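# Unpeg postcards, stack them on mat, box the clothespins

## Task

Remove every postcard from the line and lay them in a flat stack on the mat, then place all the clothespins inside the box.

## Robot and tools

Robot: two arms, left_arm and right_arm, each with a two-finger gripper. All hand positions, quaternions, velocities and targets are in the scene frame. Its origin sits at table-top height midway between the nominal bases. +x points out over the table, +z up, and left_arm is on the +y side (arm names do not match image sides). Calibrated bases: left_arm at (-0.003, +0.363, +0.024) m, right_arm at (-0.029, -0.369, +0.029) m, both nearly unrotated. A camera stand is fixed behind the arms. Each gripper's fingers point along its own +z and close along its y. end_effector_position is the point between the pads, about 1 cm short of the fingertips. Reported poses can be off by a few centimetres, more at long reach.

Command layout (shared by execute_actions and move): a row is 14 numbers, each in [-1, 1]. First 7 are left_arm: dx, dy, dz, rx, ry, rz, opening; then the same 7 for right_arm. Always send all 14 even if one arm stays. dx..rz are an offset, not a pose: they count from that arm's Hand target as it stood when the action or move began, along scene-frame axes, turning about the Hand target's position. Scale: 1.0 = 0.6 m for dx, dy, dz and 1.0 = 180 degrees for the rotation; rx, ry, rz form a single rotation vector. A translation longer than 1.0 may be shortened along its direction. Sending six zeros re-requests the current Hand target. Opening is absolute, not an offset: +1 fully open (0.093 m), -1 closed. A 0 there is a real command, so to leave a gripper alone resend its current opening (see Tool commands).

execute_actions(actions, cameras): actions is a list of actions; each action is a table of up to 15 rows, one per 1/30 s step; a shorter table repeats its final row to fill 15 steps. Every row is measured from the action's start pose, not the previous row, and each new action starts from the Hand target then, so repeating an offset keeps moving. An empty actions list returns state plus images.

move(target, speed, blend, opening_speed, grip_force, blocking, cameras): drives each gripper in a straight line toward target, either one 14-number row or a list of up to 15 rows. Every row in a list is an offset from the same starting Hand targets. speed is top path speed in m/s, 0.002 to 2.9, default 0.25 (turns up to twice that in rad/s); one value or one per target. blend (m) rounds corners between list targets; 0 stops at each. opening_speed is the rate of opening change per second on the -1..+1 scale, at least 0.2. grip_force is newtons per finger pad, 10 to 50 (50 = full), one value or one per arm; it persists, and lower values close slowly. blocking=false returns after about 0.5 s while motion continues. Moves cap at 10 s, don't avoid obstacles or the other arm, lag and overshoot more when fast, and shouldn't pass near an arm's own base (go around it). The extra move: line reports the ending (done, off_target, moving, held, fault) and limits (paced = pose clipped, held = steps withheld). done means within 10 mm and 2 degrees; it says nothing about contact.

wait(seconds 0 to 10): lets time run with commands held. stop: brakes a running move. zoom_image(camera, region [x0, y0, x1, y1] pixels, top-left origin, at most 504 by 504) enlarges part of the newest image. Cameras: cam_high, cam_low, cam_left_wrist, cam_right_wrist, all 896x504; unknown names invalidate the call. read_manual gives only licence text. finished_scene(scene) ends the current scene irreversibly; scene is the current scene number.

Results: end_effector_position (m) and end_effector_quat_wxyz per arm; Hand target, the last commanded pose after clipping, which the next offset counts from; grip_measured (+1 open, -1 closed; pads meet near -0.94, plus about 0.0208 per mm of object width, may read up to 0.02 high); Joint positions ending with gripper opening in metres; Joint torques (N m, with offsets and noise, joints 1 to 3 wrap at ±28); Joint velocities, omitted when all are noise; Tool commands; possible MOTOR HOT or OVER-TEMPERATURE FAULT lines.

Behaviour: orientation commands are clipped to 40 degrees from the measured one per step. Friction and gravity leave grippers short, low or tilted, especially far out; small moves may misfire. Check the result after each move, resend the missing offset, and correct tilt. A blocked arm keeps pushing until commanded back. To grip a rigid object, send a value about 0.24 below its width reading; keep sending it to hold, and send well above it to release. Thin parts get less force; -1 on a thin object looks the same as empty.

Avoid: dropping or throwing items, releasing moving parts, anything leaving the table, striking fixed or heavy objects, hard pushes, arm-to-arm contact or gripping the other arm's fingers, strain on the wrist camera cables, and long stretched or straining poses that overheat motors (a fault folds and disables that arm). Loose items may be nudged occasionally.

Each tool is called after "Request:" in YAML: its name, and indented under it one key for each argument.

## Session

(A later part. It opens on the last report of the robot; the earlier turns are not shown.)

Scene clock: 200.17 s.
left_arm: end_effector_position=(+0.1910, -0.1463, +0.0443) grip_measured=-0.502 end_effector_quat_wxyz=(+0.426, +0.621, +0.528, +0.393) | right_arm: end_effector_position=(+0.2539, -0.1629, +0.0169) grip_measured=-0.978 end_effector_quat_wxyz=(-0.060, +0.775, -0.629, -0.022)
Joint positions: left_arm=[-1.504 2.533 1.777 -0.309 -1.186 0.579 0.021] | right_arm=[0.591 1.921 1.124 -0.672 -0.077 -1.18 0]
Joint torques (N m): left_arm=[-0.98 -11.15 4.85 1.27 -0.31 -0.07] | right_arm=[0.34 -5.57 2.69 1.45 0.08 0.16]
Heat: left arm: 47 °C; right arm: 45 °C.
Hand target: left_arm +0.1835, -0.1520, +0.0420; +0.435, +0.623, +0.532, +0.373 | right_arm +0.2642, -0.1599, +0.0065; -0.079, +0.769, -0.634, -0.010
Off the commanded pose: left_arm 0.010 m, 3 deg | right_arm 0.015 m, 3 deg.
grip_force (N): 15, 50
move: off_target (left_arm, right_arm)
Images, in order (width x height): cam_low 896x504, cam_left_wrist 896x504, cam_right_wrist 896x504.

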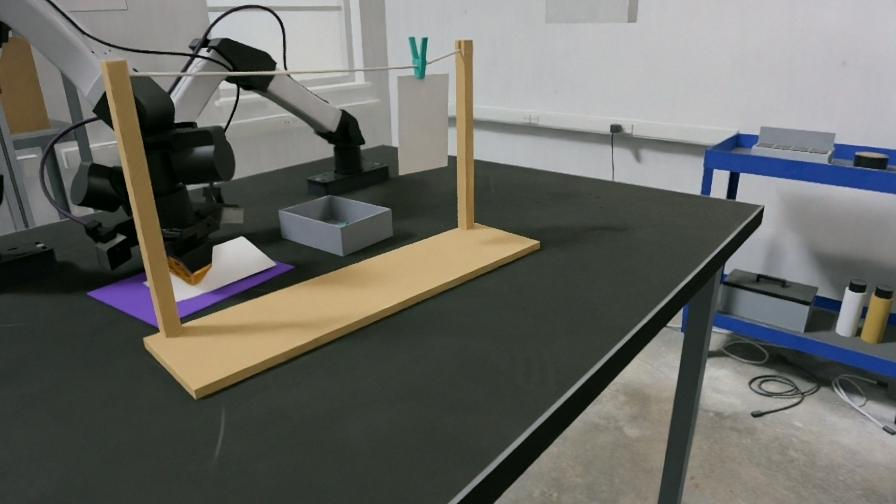

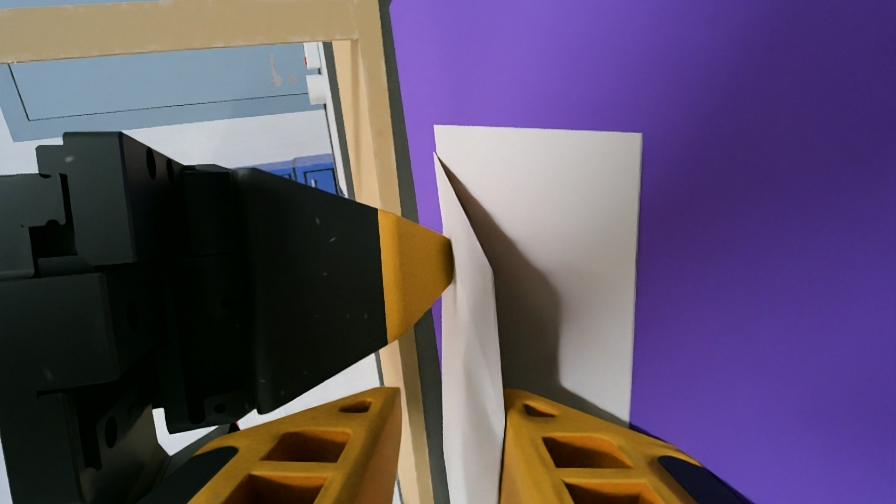

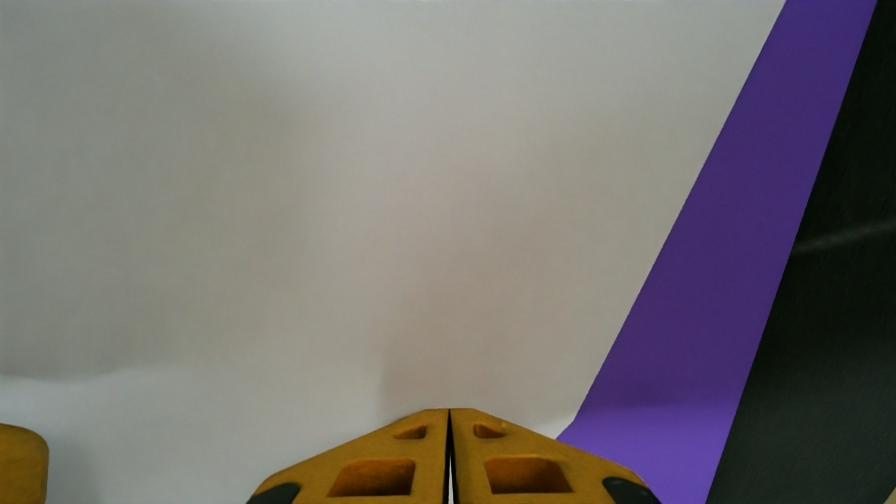

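Request:
move:
  target:
    - [0,0,0.012,0,0,0,-0.5,0,0,-0.01,0,0,0,-1]
    - [-0.02,0.002,0.025,0,0,0,-0.5,0,0,-0.01,0,0,0,-1]
    - [-0.11,0.012,0.03,0,0,0,-0.5,0,0,-0.01,0,0,0,-1]
  speed: 0.05
  blend: [0,0.005,0]
  cameras: ["cam_left_wrist","cam_low","cam_right_wrist"]

Scene clock: 203.83 s.
left_arm: end_effector_position=(+0.1167, -0.1363, +0.0496) grip_measured=-0.502 end_effector_quat_wxyz=(+0.427, +0.634, +0.514, +0.390) | right_arm: end_effector_position=(+0.2572, -0.1617, +0.0121) grip_measured=-0.978 end_effector_quat_wxyz=(-0.069, +0.773, -0.631, -0.019)
Joint positions: left_arm=[-1.656 2.533 1.839 -0.68 -1.226 0.266 0.021] | right_arm=[0.589 1.928 1.111 -0.632 -0.075 -1.177 0]
Joint torques (N m): left_arm=[-0.42 -11.03 8.73 0.39 -0.5 -0.19] | right_arm=[0.28 -5.24 2.86 1.34 0.07 0.16]
Heat: left arm: 47 °C; right arm: 45 °C.
Hand target: left_arm +0.1175, -0.1448, +0.0600; +0.435, +0.623, +0.532, +0.373 | right_arm +0.2642, -0.1599, +0.0005; -0.079, +0.769, -0.634, -0.010
Off the commanded pose: left_arm 0.013 m, 3 deg | right_arm 0.014 m, 2 deg.
grip_force (N): 15, 50
move: off_target (left_arm, right_arm)
Images, in order (width x height): cam_low 896x504, cam_left_wrist 896x504, cam_right_wrist 896x504.

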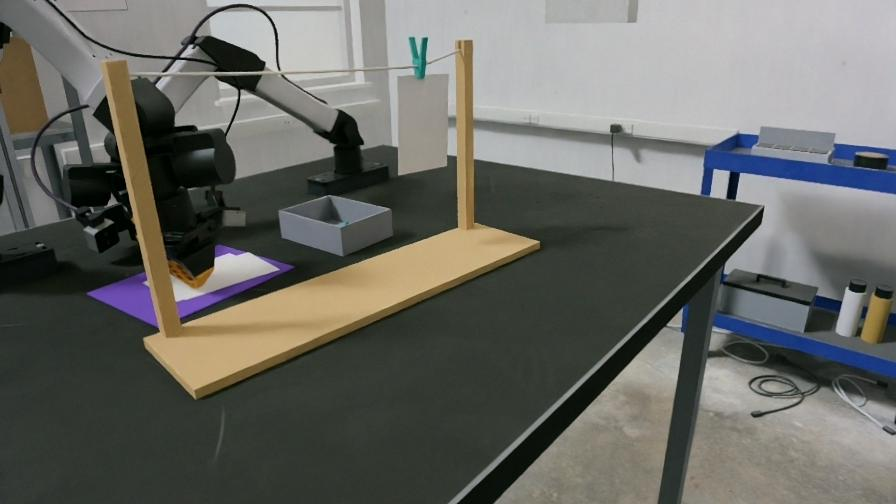

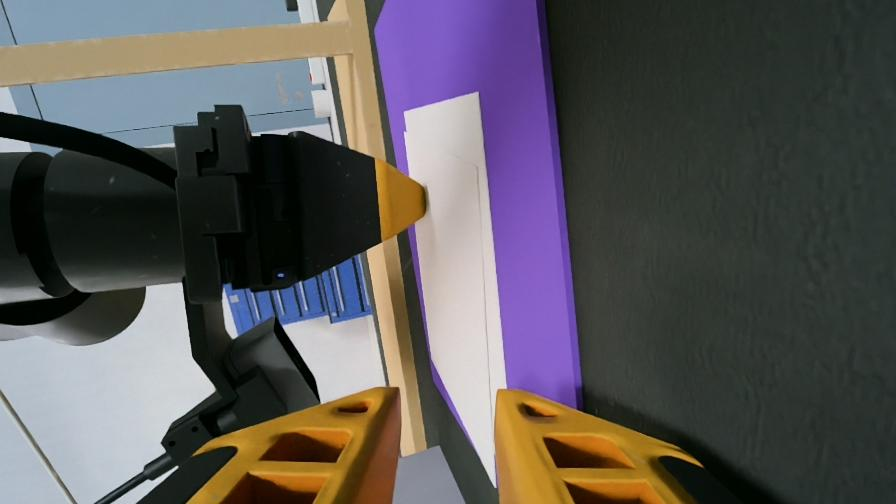

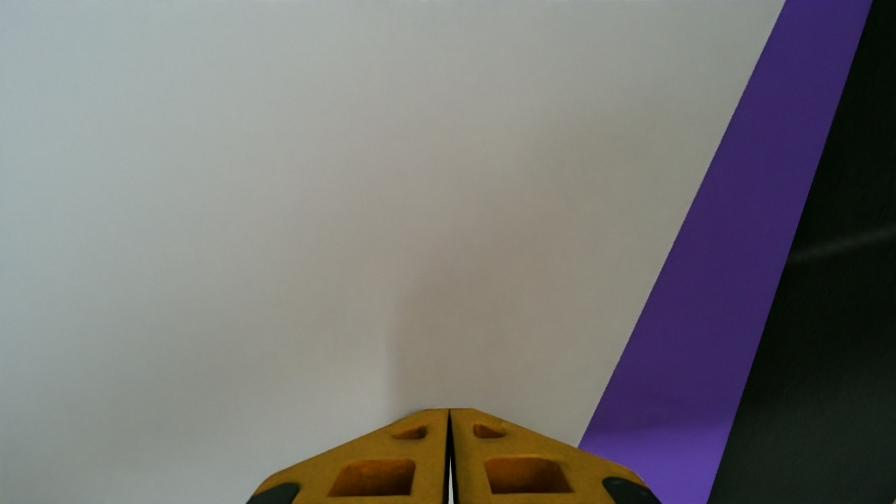

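Request:
move:
  target:
    - [0.0,0.06,0.1,0,0,0,-0.5,0,-0.03,0.15,0,0,0,-1]
    - [0.05,0.3,0.35,-0.1,0.1,-0.05,-0.5,0.03,0.0,0.30,0.15,-0.02,-0.05,-1]
    - [0.22,0.608,0.5,-0.335,0.328,-0.151,0.4,0.19,0.183,0.43,0.467,-0.05,-0.1585,-0.52]
  speed: 0.25
  blend: [0.03,0.05,0]
  cameras: ["all"]

Scene clock: 211.07 s.
left_arm: end_effector_position=(+0.2511, +0.2234, +0.3431) grip_measured=+0.398 end_effector_quat_wxyz=(+0.422, +0.516, +0.650, -0.366) | right_arm: end_effector_position=(+0.3767, -0.0486, +0.2468) grip_measured=-0.522 end_effector_quat_wxyz=(+0.589, -0.360, +0.630, +0.356)
Joint positions: left_arm=[0.053 1.36 1.447 -1.358 1.165 1.204 0.064] | right_arm=[0.49 1.81 0.988 0.759 -0.571 -0.01 0.02]
Joint torques (N m): left_arm=[-0.09 -2.65 9.16 0.48 1.05 0.33] | right_arm=[0.53 -7.54 4.9 2.83 0.15 0.14]
Heat: left arm: 47 °C; right arm: 44 °C.
Hand target: left_arm +0.2495, +0.2200, +0.3600; +0.440, +0.527, +0.627, -0.369 | right_arm +0.3782, -0.0501, +0.2585; +0.612, -0.354, +0.612, +0.355
Off the commanded pose: left_arm 0.017 m, 4 deg | right_arm 0.012 m, 3 deg.
grip_force (N): 15, 50
move: off_target (left_arm, right_arm); target 3's new opening was sent with left_arm's hand 0.017 m and 4 deg from that target

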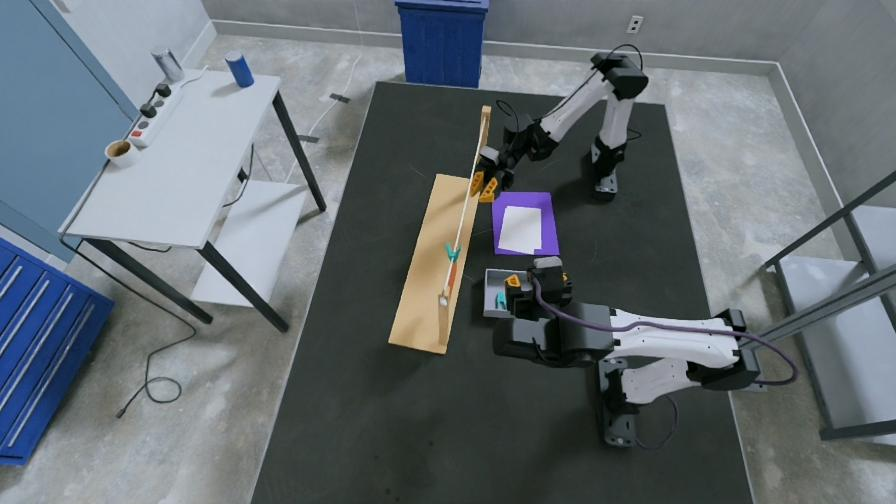

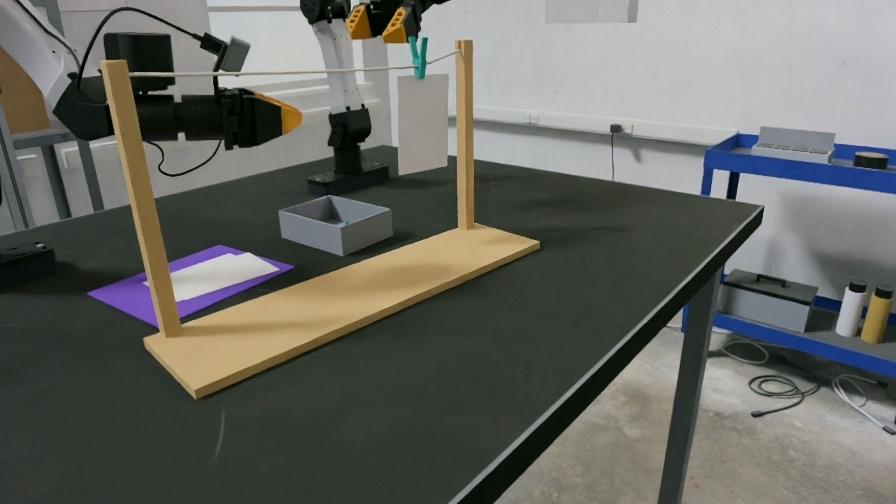

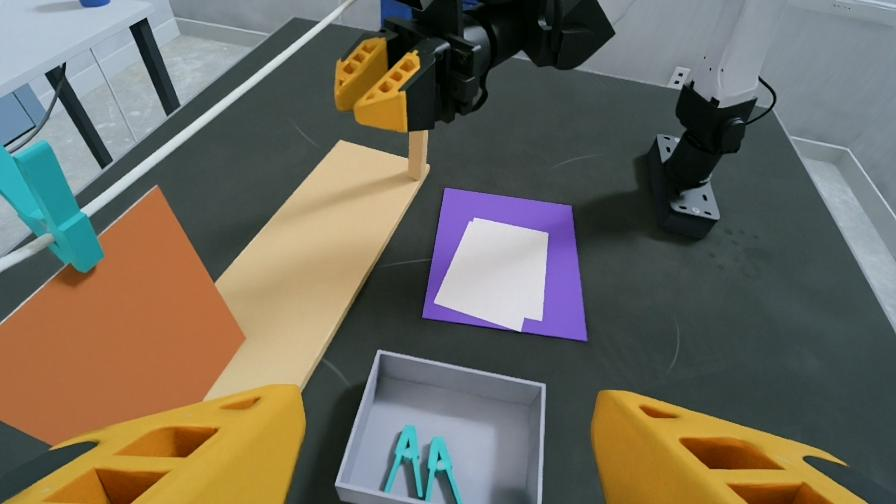

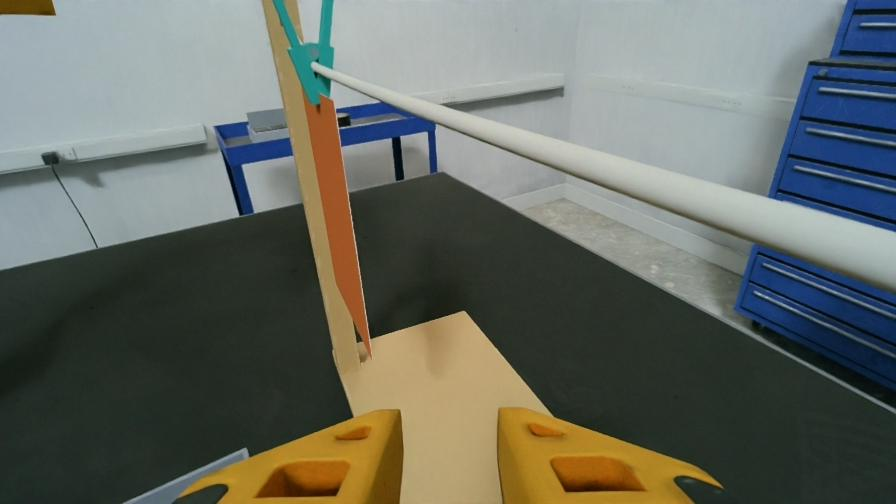

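Request:
move:
  target: [0,0,0,0,0,0,0.4,0.02,0.195,-0.02,0,0,0,-0.52]
  speed: 0.12
  cameras: ["cam_right_wrist","cam_left_wrist"]

Scene clock: 213.47 s.
left_arm: end_effector_position=(+0.2511, +0.2234, +0.3431) grip_measured=+0.398 end_effector_quat_wxyz=(+0.422, +0.516, +0.650, -0.366) | right_arm: end_effector_position=(+0.3814, +0.0650, +0.2264) grip_measured=-0.522 end_effector_quat_wxyz=(+0.595, -0.364, +0.623, +0.354)
Joint positions: left_arm=[0.053 1.36 1.447 -1.358 1.165 1.204 0.064] | right_arm=[0.715 2.085 1.275 0.767 -0.348 -0.006 0.02]
Joint torques (N m): left_arm=[-0.1 -2.65 9.2 0.48 1.04 0.37] | right_arm=[0.25 -9.73 9.65 2.21 0.15 0.15]
Heat: left arm: 48 °C; right arm: 44 °C.
Hand target: left_arm +0.2495, +0.2200, +0.3600; +0.440, +0.527, +0.627, -0.369 | right_arm +0.3902, +0.0669, +0.2465; +0.612, -0.354, +0.612, +0.355
Off the commanded pose: left_arm 0.017 m, 4 deg | right_arm 0.022 m, 3 deg.
grip_force (N): 15, 50
move: off_target (left_arm, right_arm)
Images, in order (width x height): cam_left_wrist 896x504, cam_right_wrist 896x504.

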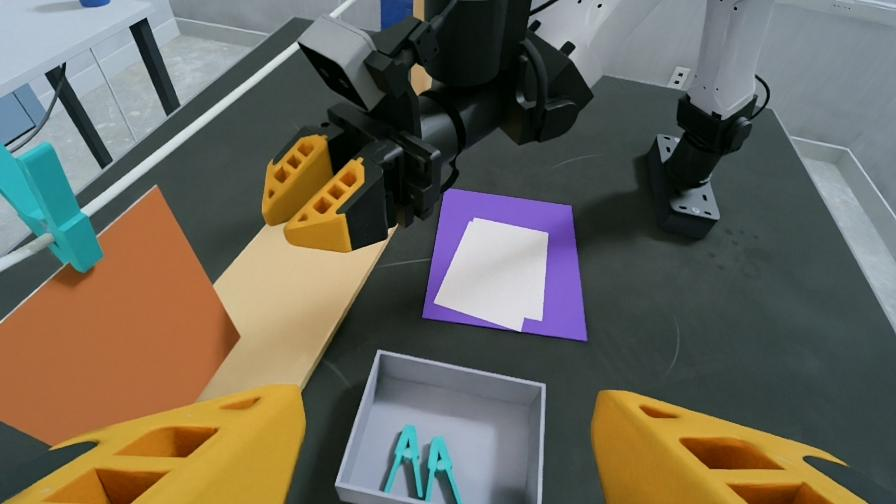

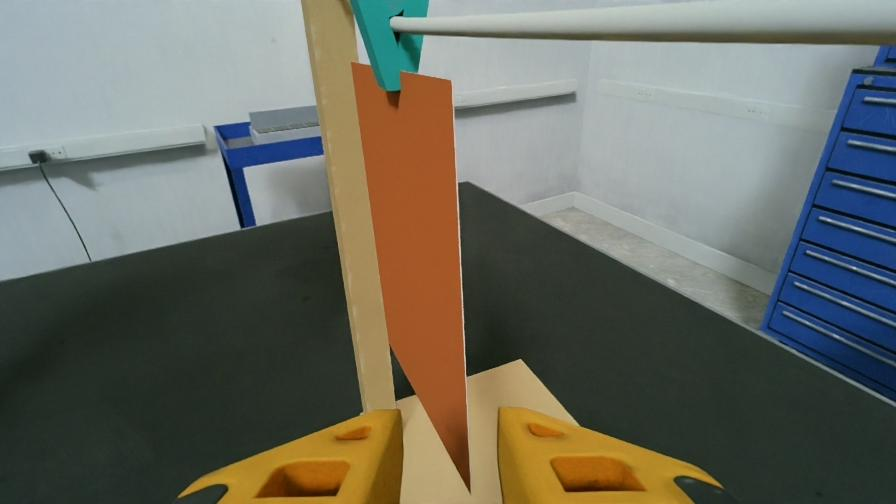

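Request:
move:
  target: [0,0,0,0,0,0,0.4,0.057,0.087,-0.03,0,0,0,-0.52]
  speed: 0.08
  cameras: ["cam_right_wrist","cam_left_wrist","cam_low"]

Scene clock: 215.37 s.
left_arm: end_effector_position=(+0.2511, +0.2234, +0.3431) grip_measured=+0.398 end_effector_quat_wxyz=(+0.422, +0.516, +0.650, -0.366) | right_arm: end_effector_position=(+0.4147, +0.1189, +0.2161) grip_measured=-0.522 end_effector_quat_wxyz=(+0.606, -0.365, +0.607, +0.361)
Joint positions: left_arm=[0.053 1.36 1.447 -1.358 1.165 1.204 0.064] | right_arm=[0.749 2.324 1.597 0.722 -0.327 -0.006 0.02]
Joint torques (N m): left_arm=[-0.09 -2.61 9.2 0.48 1.05 0.36] | right_arm=[0.39 -11.62 9.99 1.81 0.17 0.13]
Heat: left arm: 48 °C; right arm: 44 °C.
Hand target: left_arm +0.2495, +0.2200, +0.3600; +0.440, +0.527, +0.627, -0.369 | right_arm +0.4244, +0.1191, +0.2285; +0.612, -0.354, +0.612, +0.355
Off the commanded pose: left_arm 0.017 m, 4 deg | right_arm 0.016 m, 2 deg.
grip_force (N): 15, 50
move: off_target (left_arm, right_arm)
Images, in order (width x height): cam_low 896x504, cam_left_wrist 896x504, cam_right_wrist 896x504.

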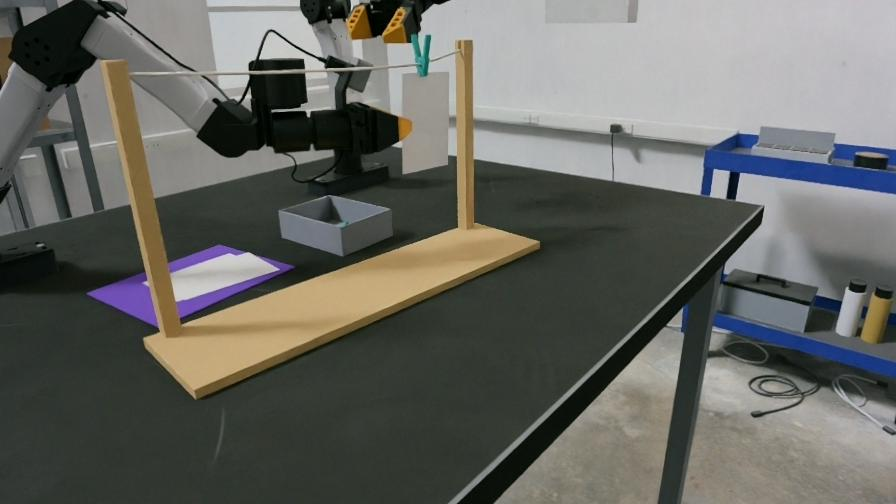

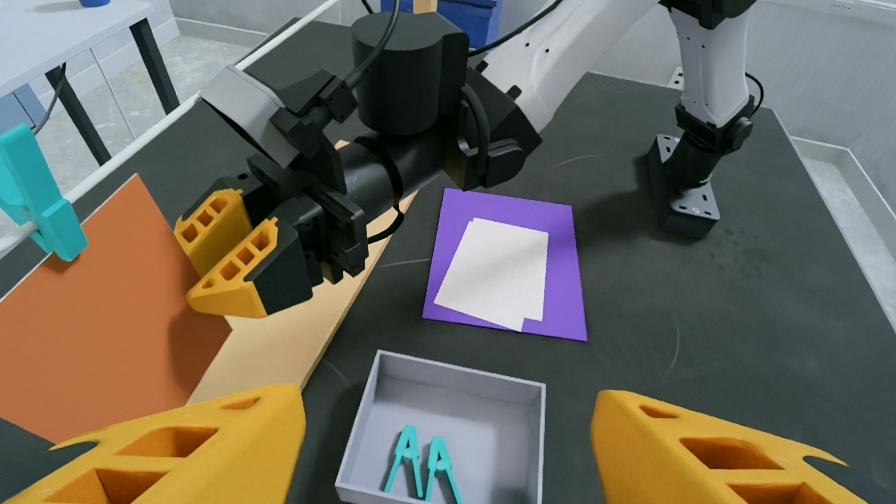

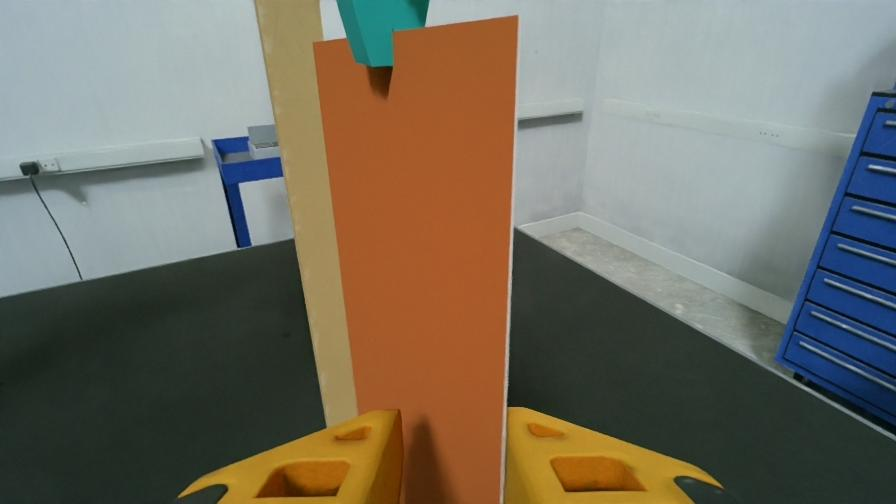

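Request:
move:
  target:
    - [0,0,0,0,0,0,0.4,0.016,-0.006,0,0,0,0,-0.52]
    - [0,0,0,0,0,0,0.4,0.016,-0.006,0,0,0,0,-1]
  speed: 0.06
  grip_force: [50,15]
  cameras: ["cam_right_wrist","cam_left_wrist","cam_low"]

Scene clock: 219.87 s.
left_arm: end_effector_position=(+0.2511, +0.2234, +0.3431) grip_measured=+0.398 end_effector_quat_wxyz=(+0.422, +0.516, +0.650, -0.366) | right_arm: end_effector_position=(+0.4230, +0.1182, +0.2188) grip_measured=-0.960 end_effector_quat_wxyz=(+0.612, -0.365, +0.605, +0.355)
Joint positions: left_arm=[0.053 1.36 1.447 -1.358 1.165 1.204 0.064] | right_arm=[0.74 2.339 1.631 0.71 -0.327 -0.016 0]
Joint torques (N m): left_arm=[-0.08 -2.62 9.16 0.49 1.05 0.35] | right_arm=[-0.27 -11.6 9.66 1.8 -0.01 0.14]
Heat: left arm: 49 °C; right arm: 45 °C.
Hand target: left_arm +0.2495, +0.2200, +0.3600; +0.440, +0.527, +0.627, -0.369 | right_arm +0.4340, +0.1155, +0.2285; +0.612, -0.354, +0.612, +0.355
Off the commanded pose: left_arm 0.017 m, 4 deg | right_arm 0.015 m, 1 deg.
grip_force (N): 50, 15
move: off_target (left_arm, right_arm); target 2's new opening was sent with right_arm's hand 0.016 m and 1 deg from that target
Images, in order (width x height): cam_low 896x504, cam_left_wrist 896x504, cam_right_wrist 896x504.

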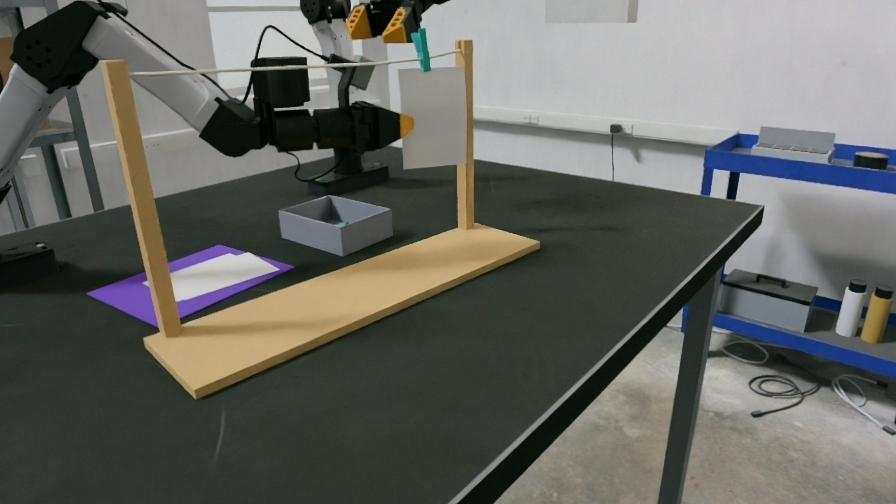

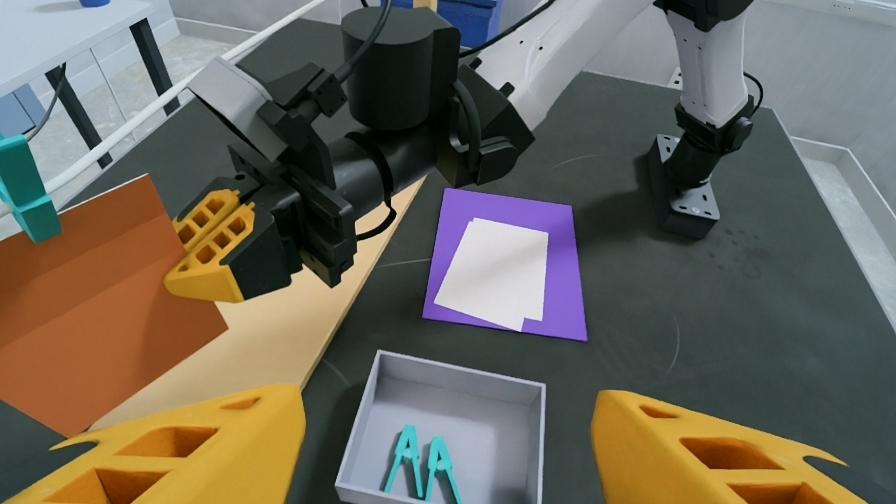

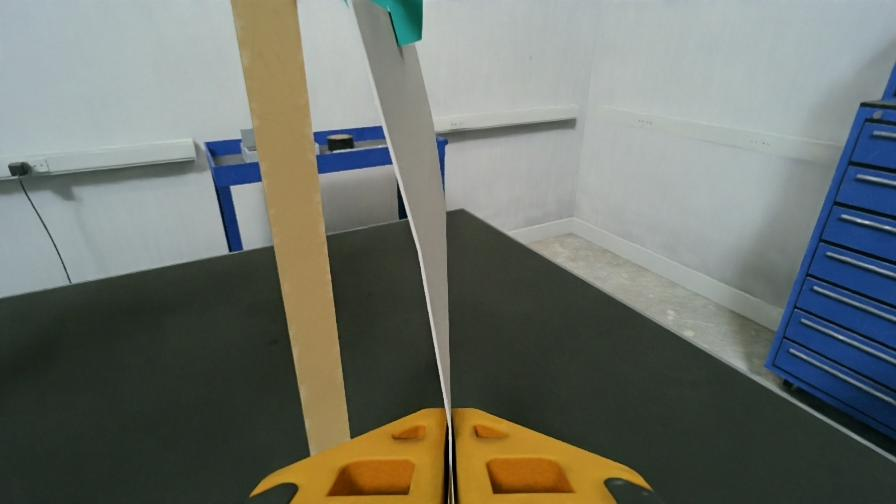

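Request:
move:
  target: [0,0,0,0,0,0,0.4,-0.05,0,0,0,0,0.045,-1]
  speed: 0.06
  cameras: ["cam_right_wrist","cam_left_wrist","cam_low"]

Scene clock: 221.93 s.
left_arm: end_effector_position=(+0.2511, +0.2234, +0.3431) grip_measured=+0.398 end_effector_quat_wxyz=(+0.422, +0.516, +0.650, -0.366) | right_arm: end_effector_position=(+0.4024, +0.1242, +0.2078) grip_measured=-0.963 end_effector_quat_wxyz=(+0.579, -0.404, +0.589, +0.392)
Joint positions: left_arm=[0.053 1.36 1.447 -1.358 1.165 1.204 0.064] | right_arm=[0.737 2.339 1.606 0.71 -0.457 -0.016 0]
Joint torques (N m): left_arm=[-0.08 -2.67 9.17 0.49 1.05 0.36] | right_arm=[-0.39 -15.15 4.86 2.09 -0.16 0.13]
Heat: left arm: 49 °C; right arm: 45 °C.
Hand target: left_arm +0.2495, +0.2200, +0.3600; +0.440, +0.527, +0.627, -0.369 | right_arm +0.4040, +0.1155, +0.2285; +0.585, -0.396, +0.585, +0.397
Off the commanded pose: left_arm 0.017 m, 4 deg | right_arm 0.022 m, 1 deg.
grip_force (N): 50, 15
move: off_target (left_arm, right_arm)
Images, in order (width x height): cam_low 896x504, cam_left_wrist 896x504, cam_right_wrist 896x504.

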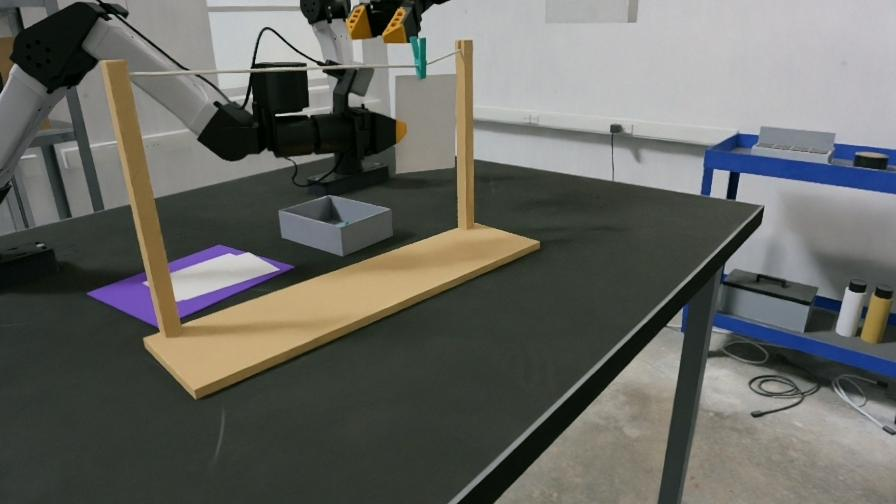

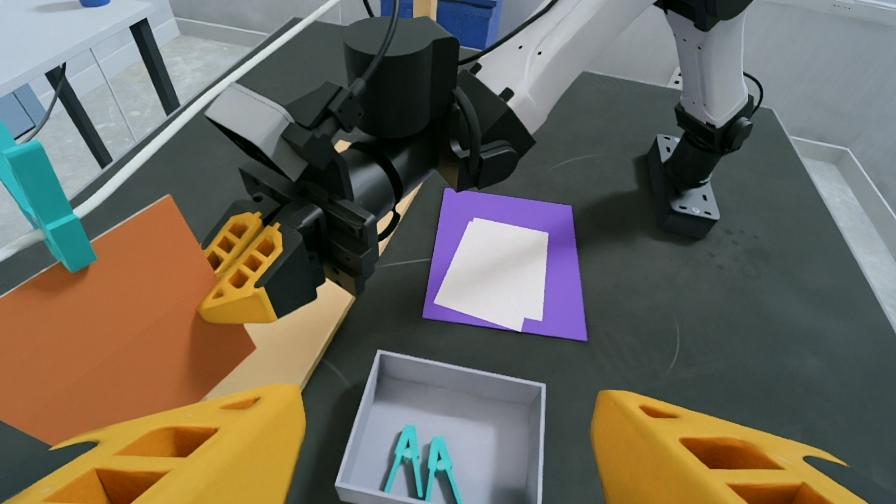

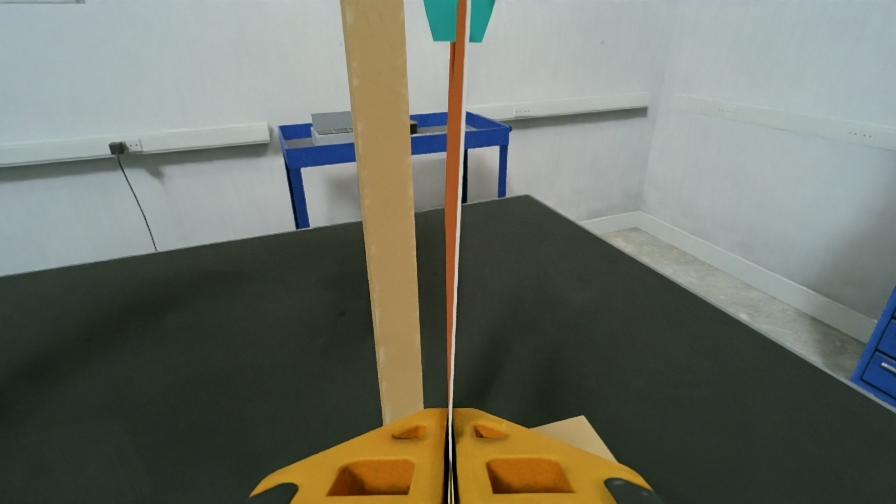

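Request:
move:
  target: [0.084,-0.04,0.09,0.109,0.0245,0.028,0.4,0,0.0,0.02,0,0,0.04,-1]
  speed: 0.1
  cameras: ["all"]

Scene clock: 226.13 s.
left_arm: end_effector_position=(+0.3030, +0.1940, +0.4078) grip_measured=+0.398 end_effector_quat_wxyz=(+0.367, +0.537, +0.715, -0.256) | right_arm: end_effector_position=(+0.3976, +0.1194, +0.2129) grip_measured=-0.963 end_effector_quat_wxyz=(+0.555, -0.435, +0.567, +0.426)
Joint positions: left_arm=[-0.162 1.659 2.165 -1.532 0.792 0.9 0.064] | right_arm=[0.703 2.339 1.631 0.682 -0.604 -0.016 0]
Joint torques (N m): left_arm=[-0.92 -4.19 7.88 0.86 0.27 -0.03] | right_arm=[-0.54 -13.85 9.68 1.68 -0.19 0.15]
Heat: left arm: 49 °C; right arm: 45 °C.
Hand target: left_arm +0.2999, +0.1960, +0.4140; +0.335, +0.552, +0.719, -0.257 | right_arm +0.4040, +0.1155, +0.2405; +0.559, -0.432, +0.559, +0.433
Off the commanded pose: left_arm 0.007 m, 4 deg | right_arm 0.029 m, 1 deg.
joint sent to its limit (left arm) — joint 4 (wrist pitch), lower limit. The joint targets are off in position and orientation.
grip_force (N): 50, 15
move: off_target (left_arm, right_arm)

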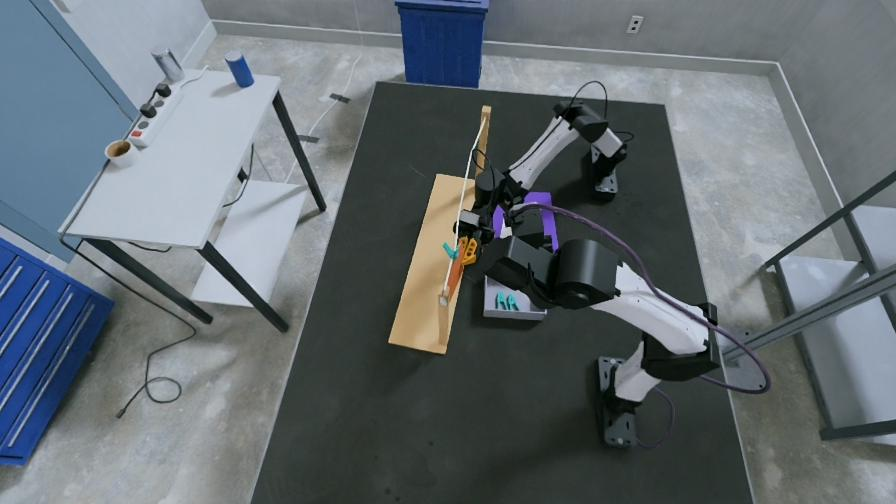

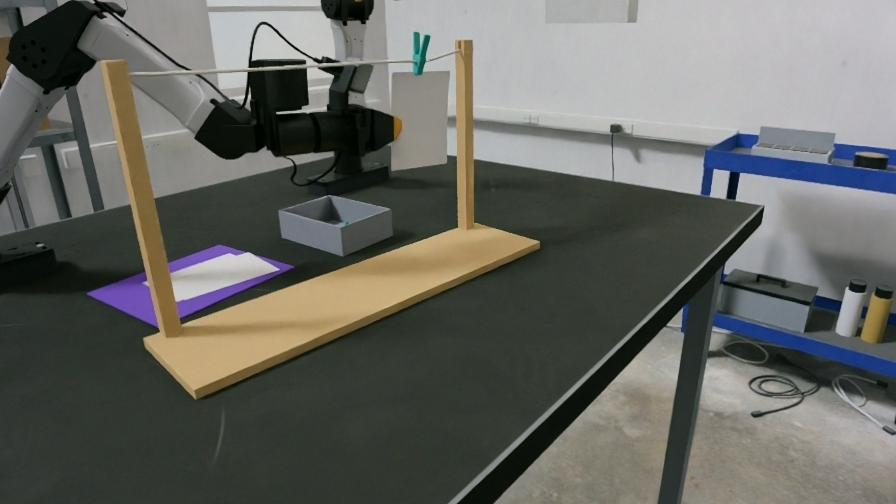

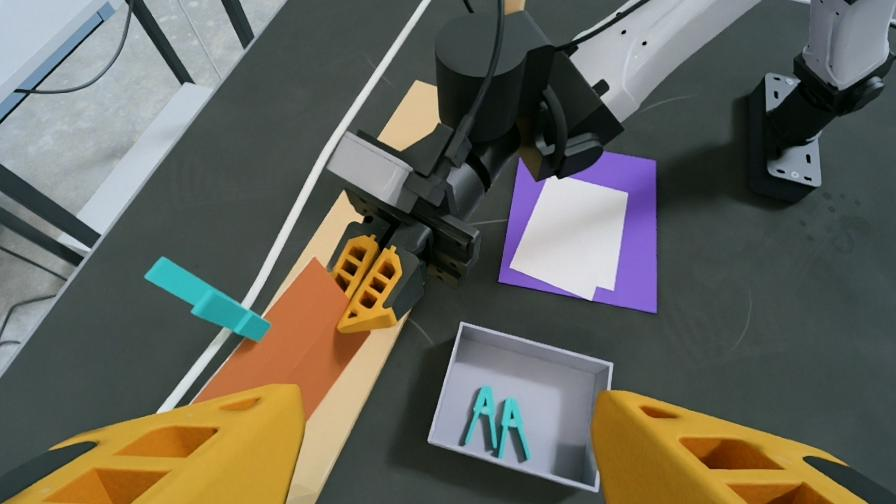

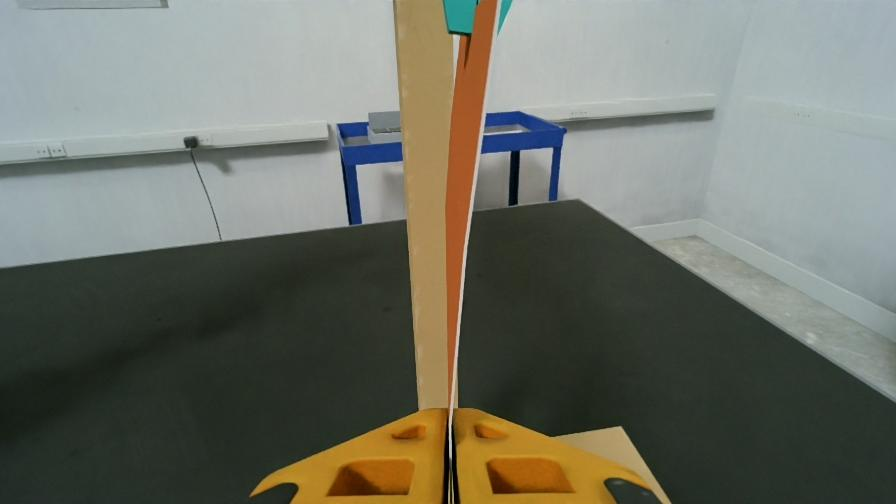

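Request:
move:
  target: [0.175,-0.045,-0.035,0,0,0,0.4,0.018,0.0,0,0,0,0,-1]
  speed: 0.1
  cameras: ["all"]

Scene clock: 228.43 s.
left_arm: end_effector_position=(+0.4101, +0.1728, +0.3871) grip_measured=+0.398 end_effector_quat_wxyz=(+0.378, +0.527, +0.718, -0.253) | right_arm: end_effector_position=(+0.4050, +0.1187, +0.2259) grip_measured=-0.963 end_effector_quat_wxyz=(+0.558, -0.439, +0.559, +0.430)
Joint positions: left_arm=[-0.174 2.108 2.675 -1.538 0.783 0.845 0.064] | right_arm=[0.689 2.346 1.684 0.65 -0.63 -0.016 0]
Joint torques (N m): left_arm=[-1.01 -7.42 7.61 0.98 0.29 -0.03] | right_arm=[-0.51 -11.84 10.13 1.75 -0.18 0.14]
Heat: left arm: 49 °C; right arm: 46 °C.
Hand target: left_arm +0.4049, +0.1690, +0.3930; +0.335, +0.552, +0.719, -0.257 | right_arm +0.4148, +0.1155, +0.2405; +0.559, -0.432, +0.559, +0.433
Off the commanded pose: left_arm 0.009 m, 6 deg | right_arm 0.018 m, 1 deg.
joint sent to its limit (left arm) — joint 4 (wrist pitch), lower limit. The joint targets are off in position and orientation.
grip_force (N): 50, 15
move: off_target (left_arm, right_arm)

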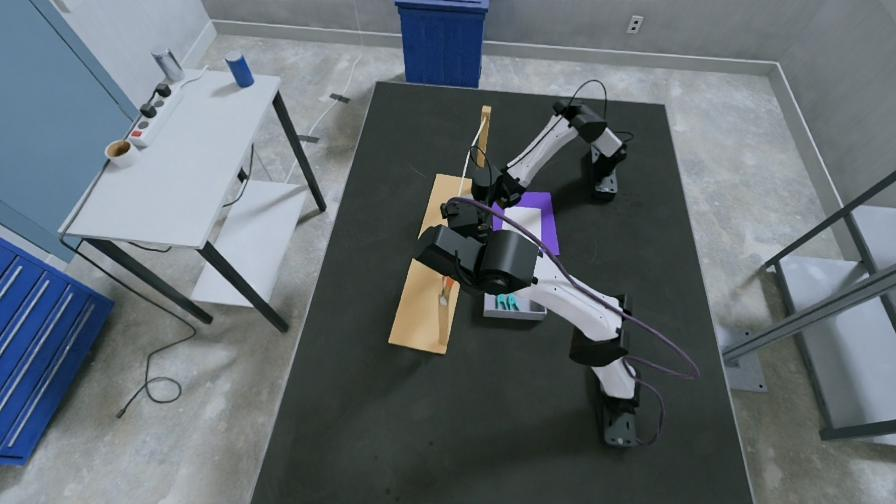

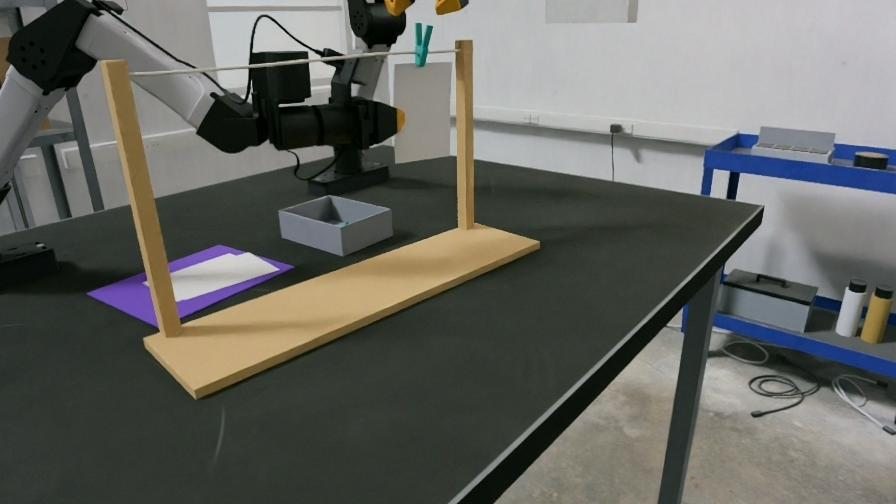

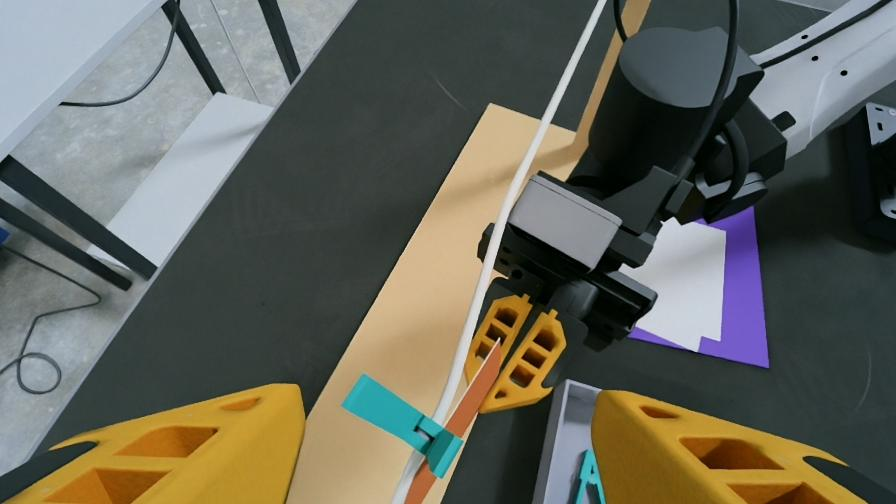

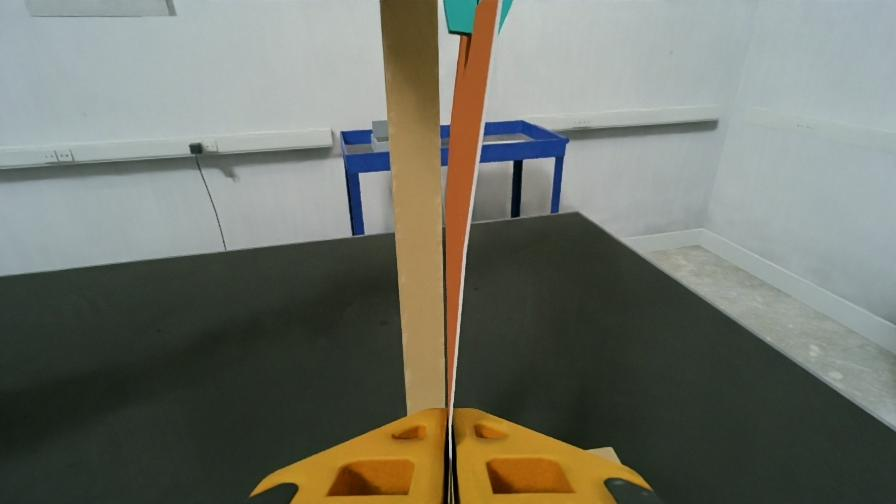

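Request:
zoom_image:
  camera: "cam_left_wrist"
  region: [320, 340, 560, 504]

Request:
zoom_image:
  camera: "cam_low"
  region: [360, 0, 500, 90]

Request:
zoom_image:
  camera: "cam_high"
  region: [400, 180, 520, 300]

Scaled by 2.100 from the camera's 896x504 image, which has a finer 1280x720 frame.

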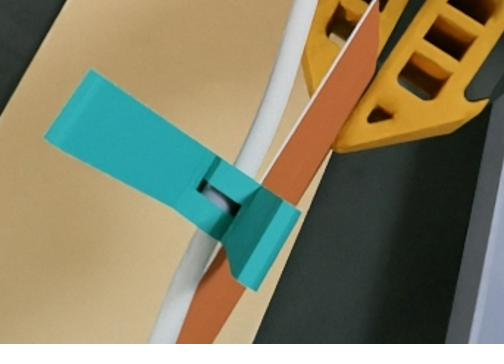

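Scaled by 3.600 from the camera's 896x504 image, which has a finer 1280x720 frame.

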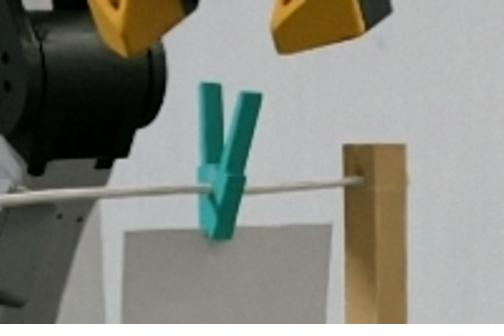

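Scaled by 4.200 from the camera's 896x504 image, which has a finer 1280x720 frame.

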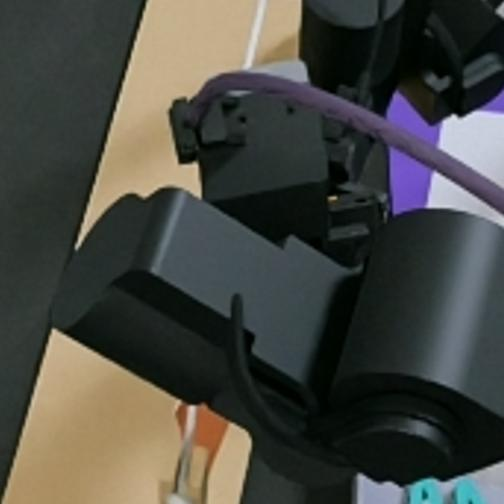

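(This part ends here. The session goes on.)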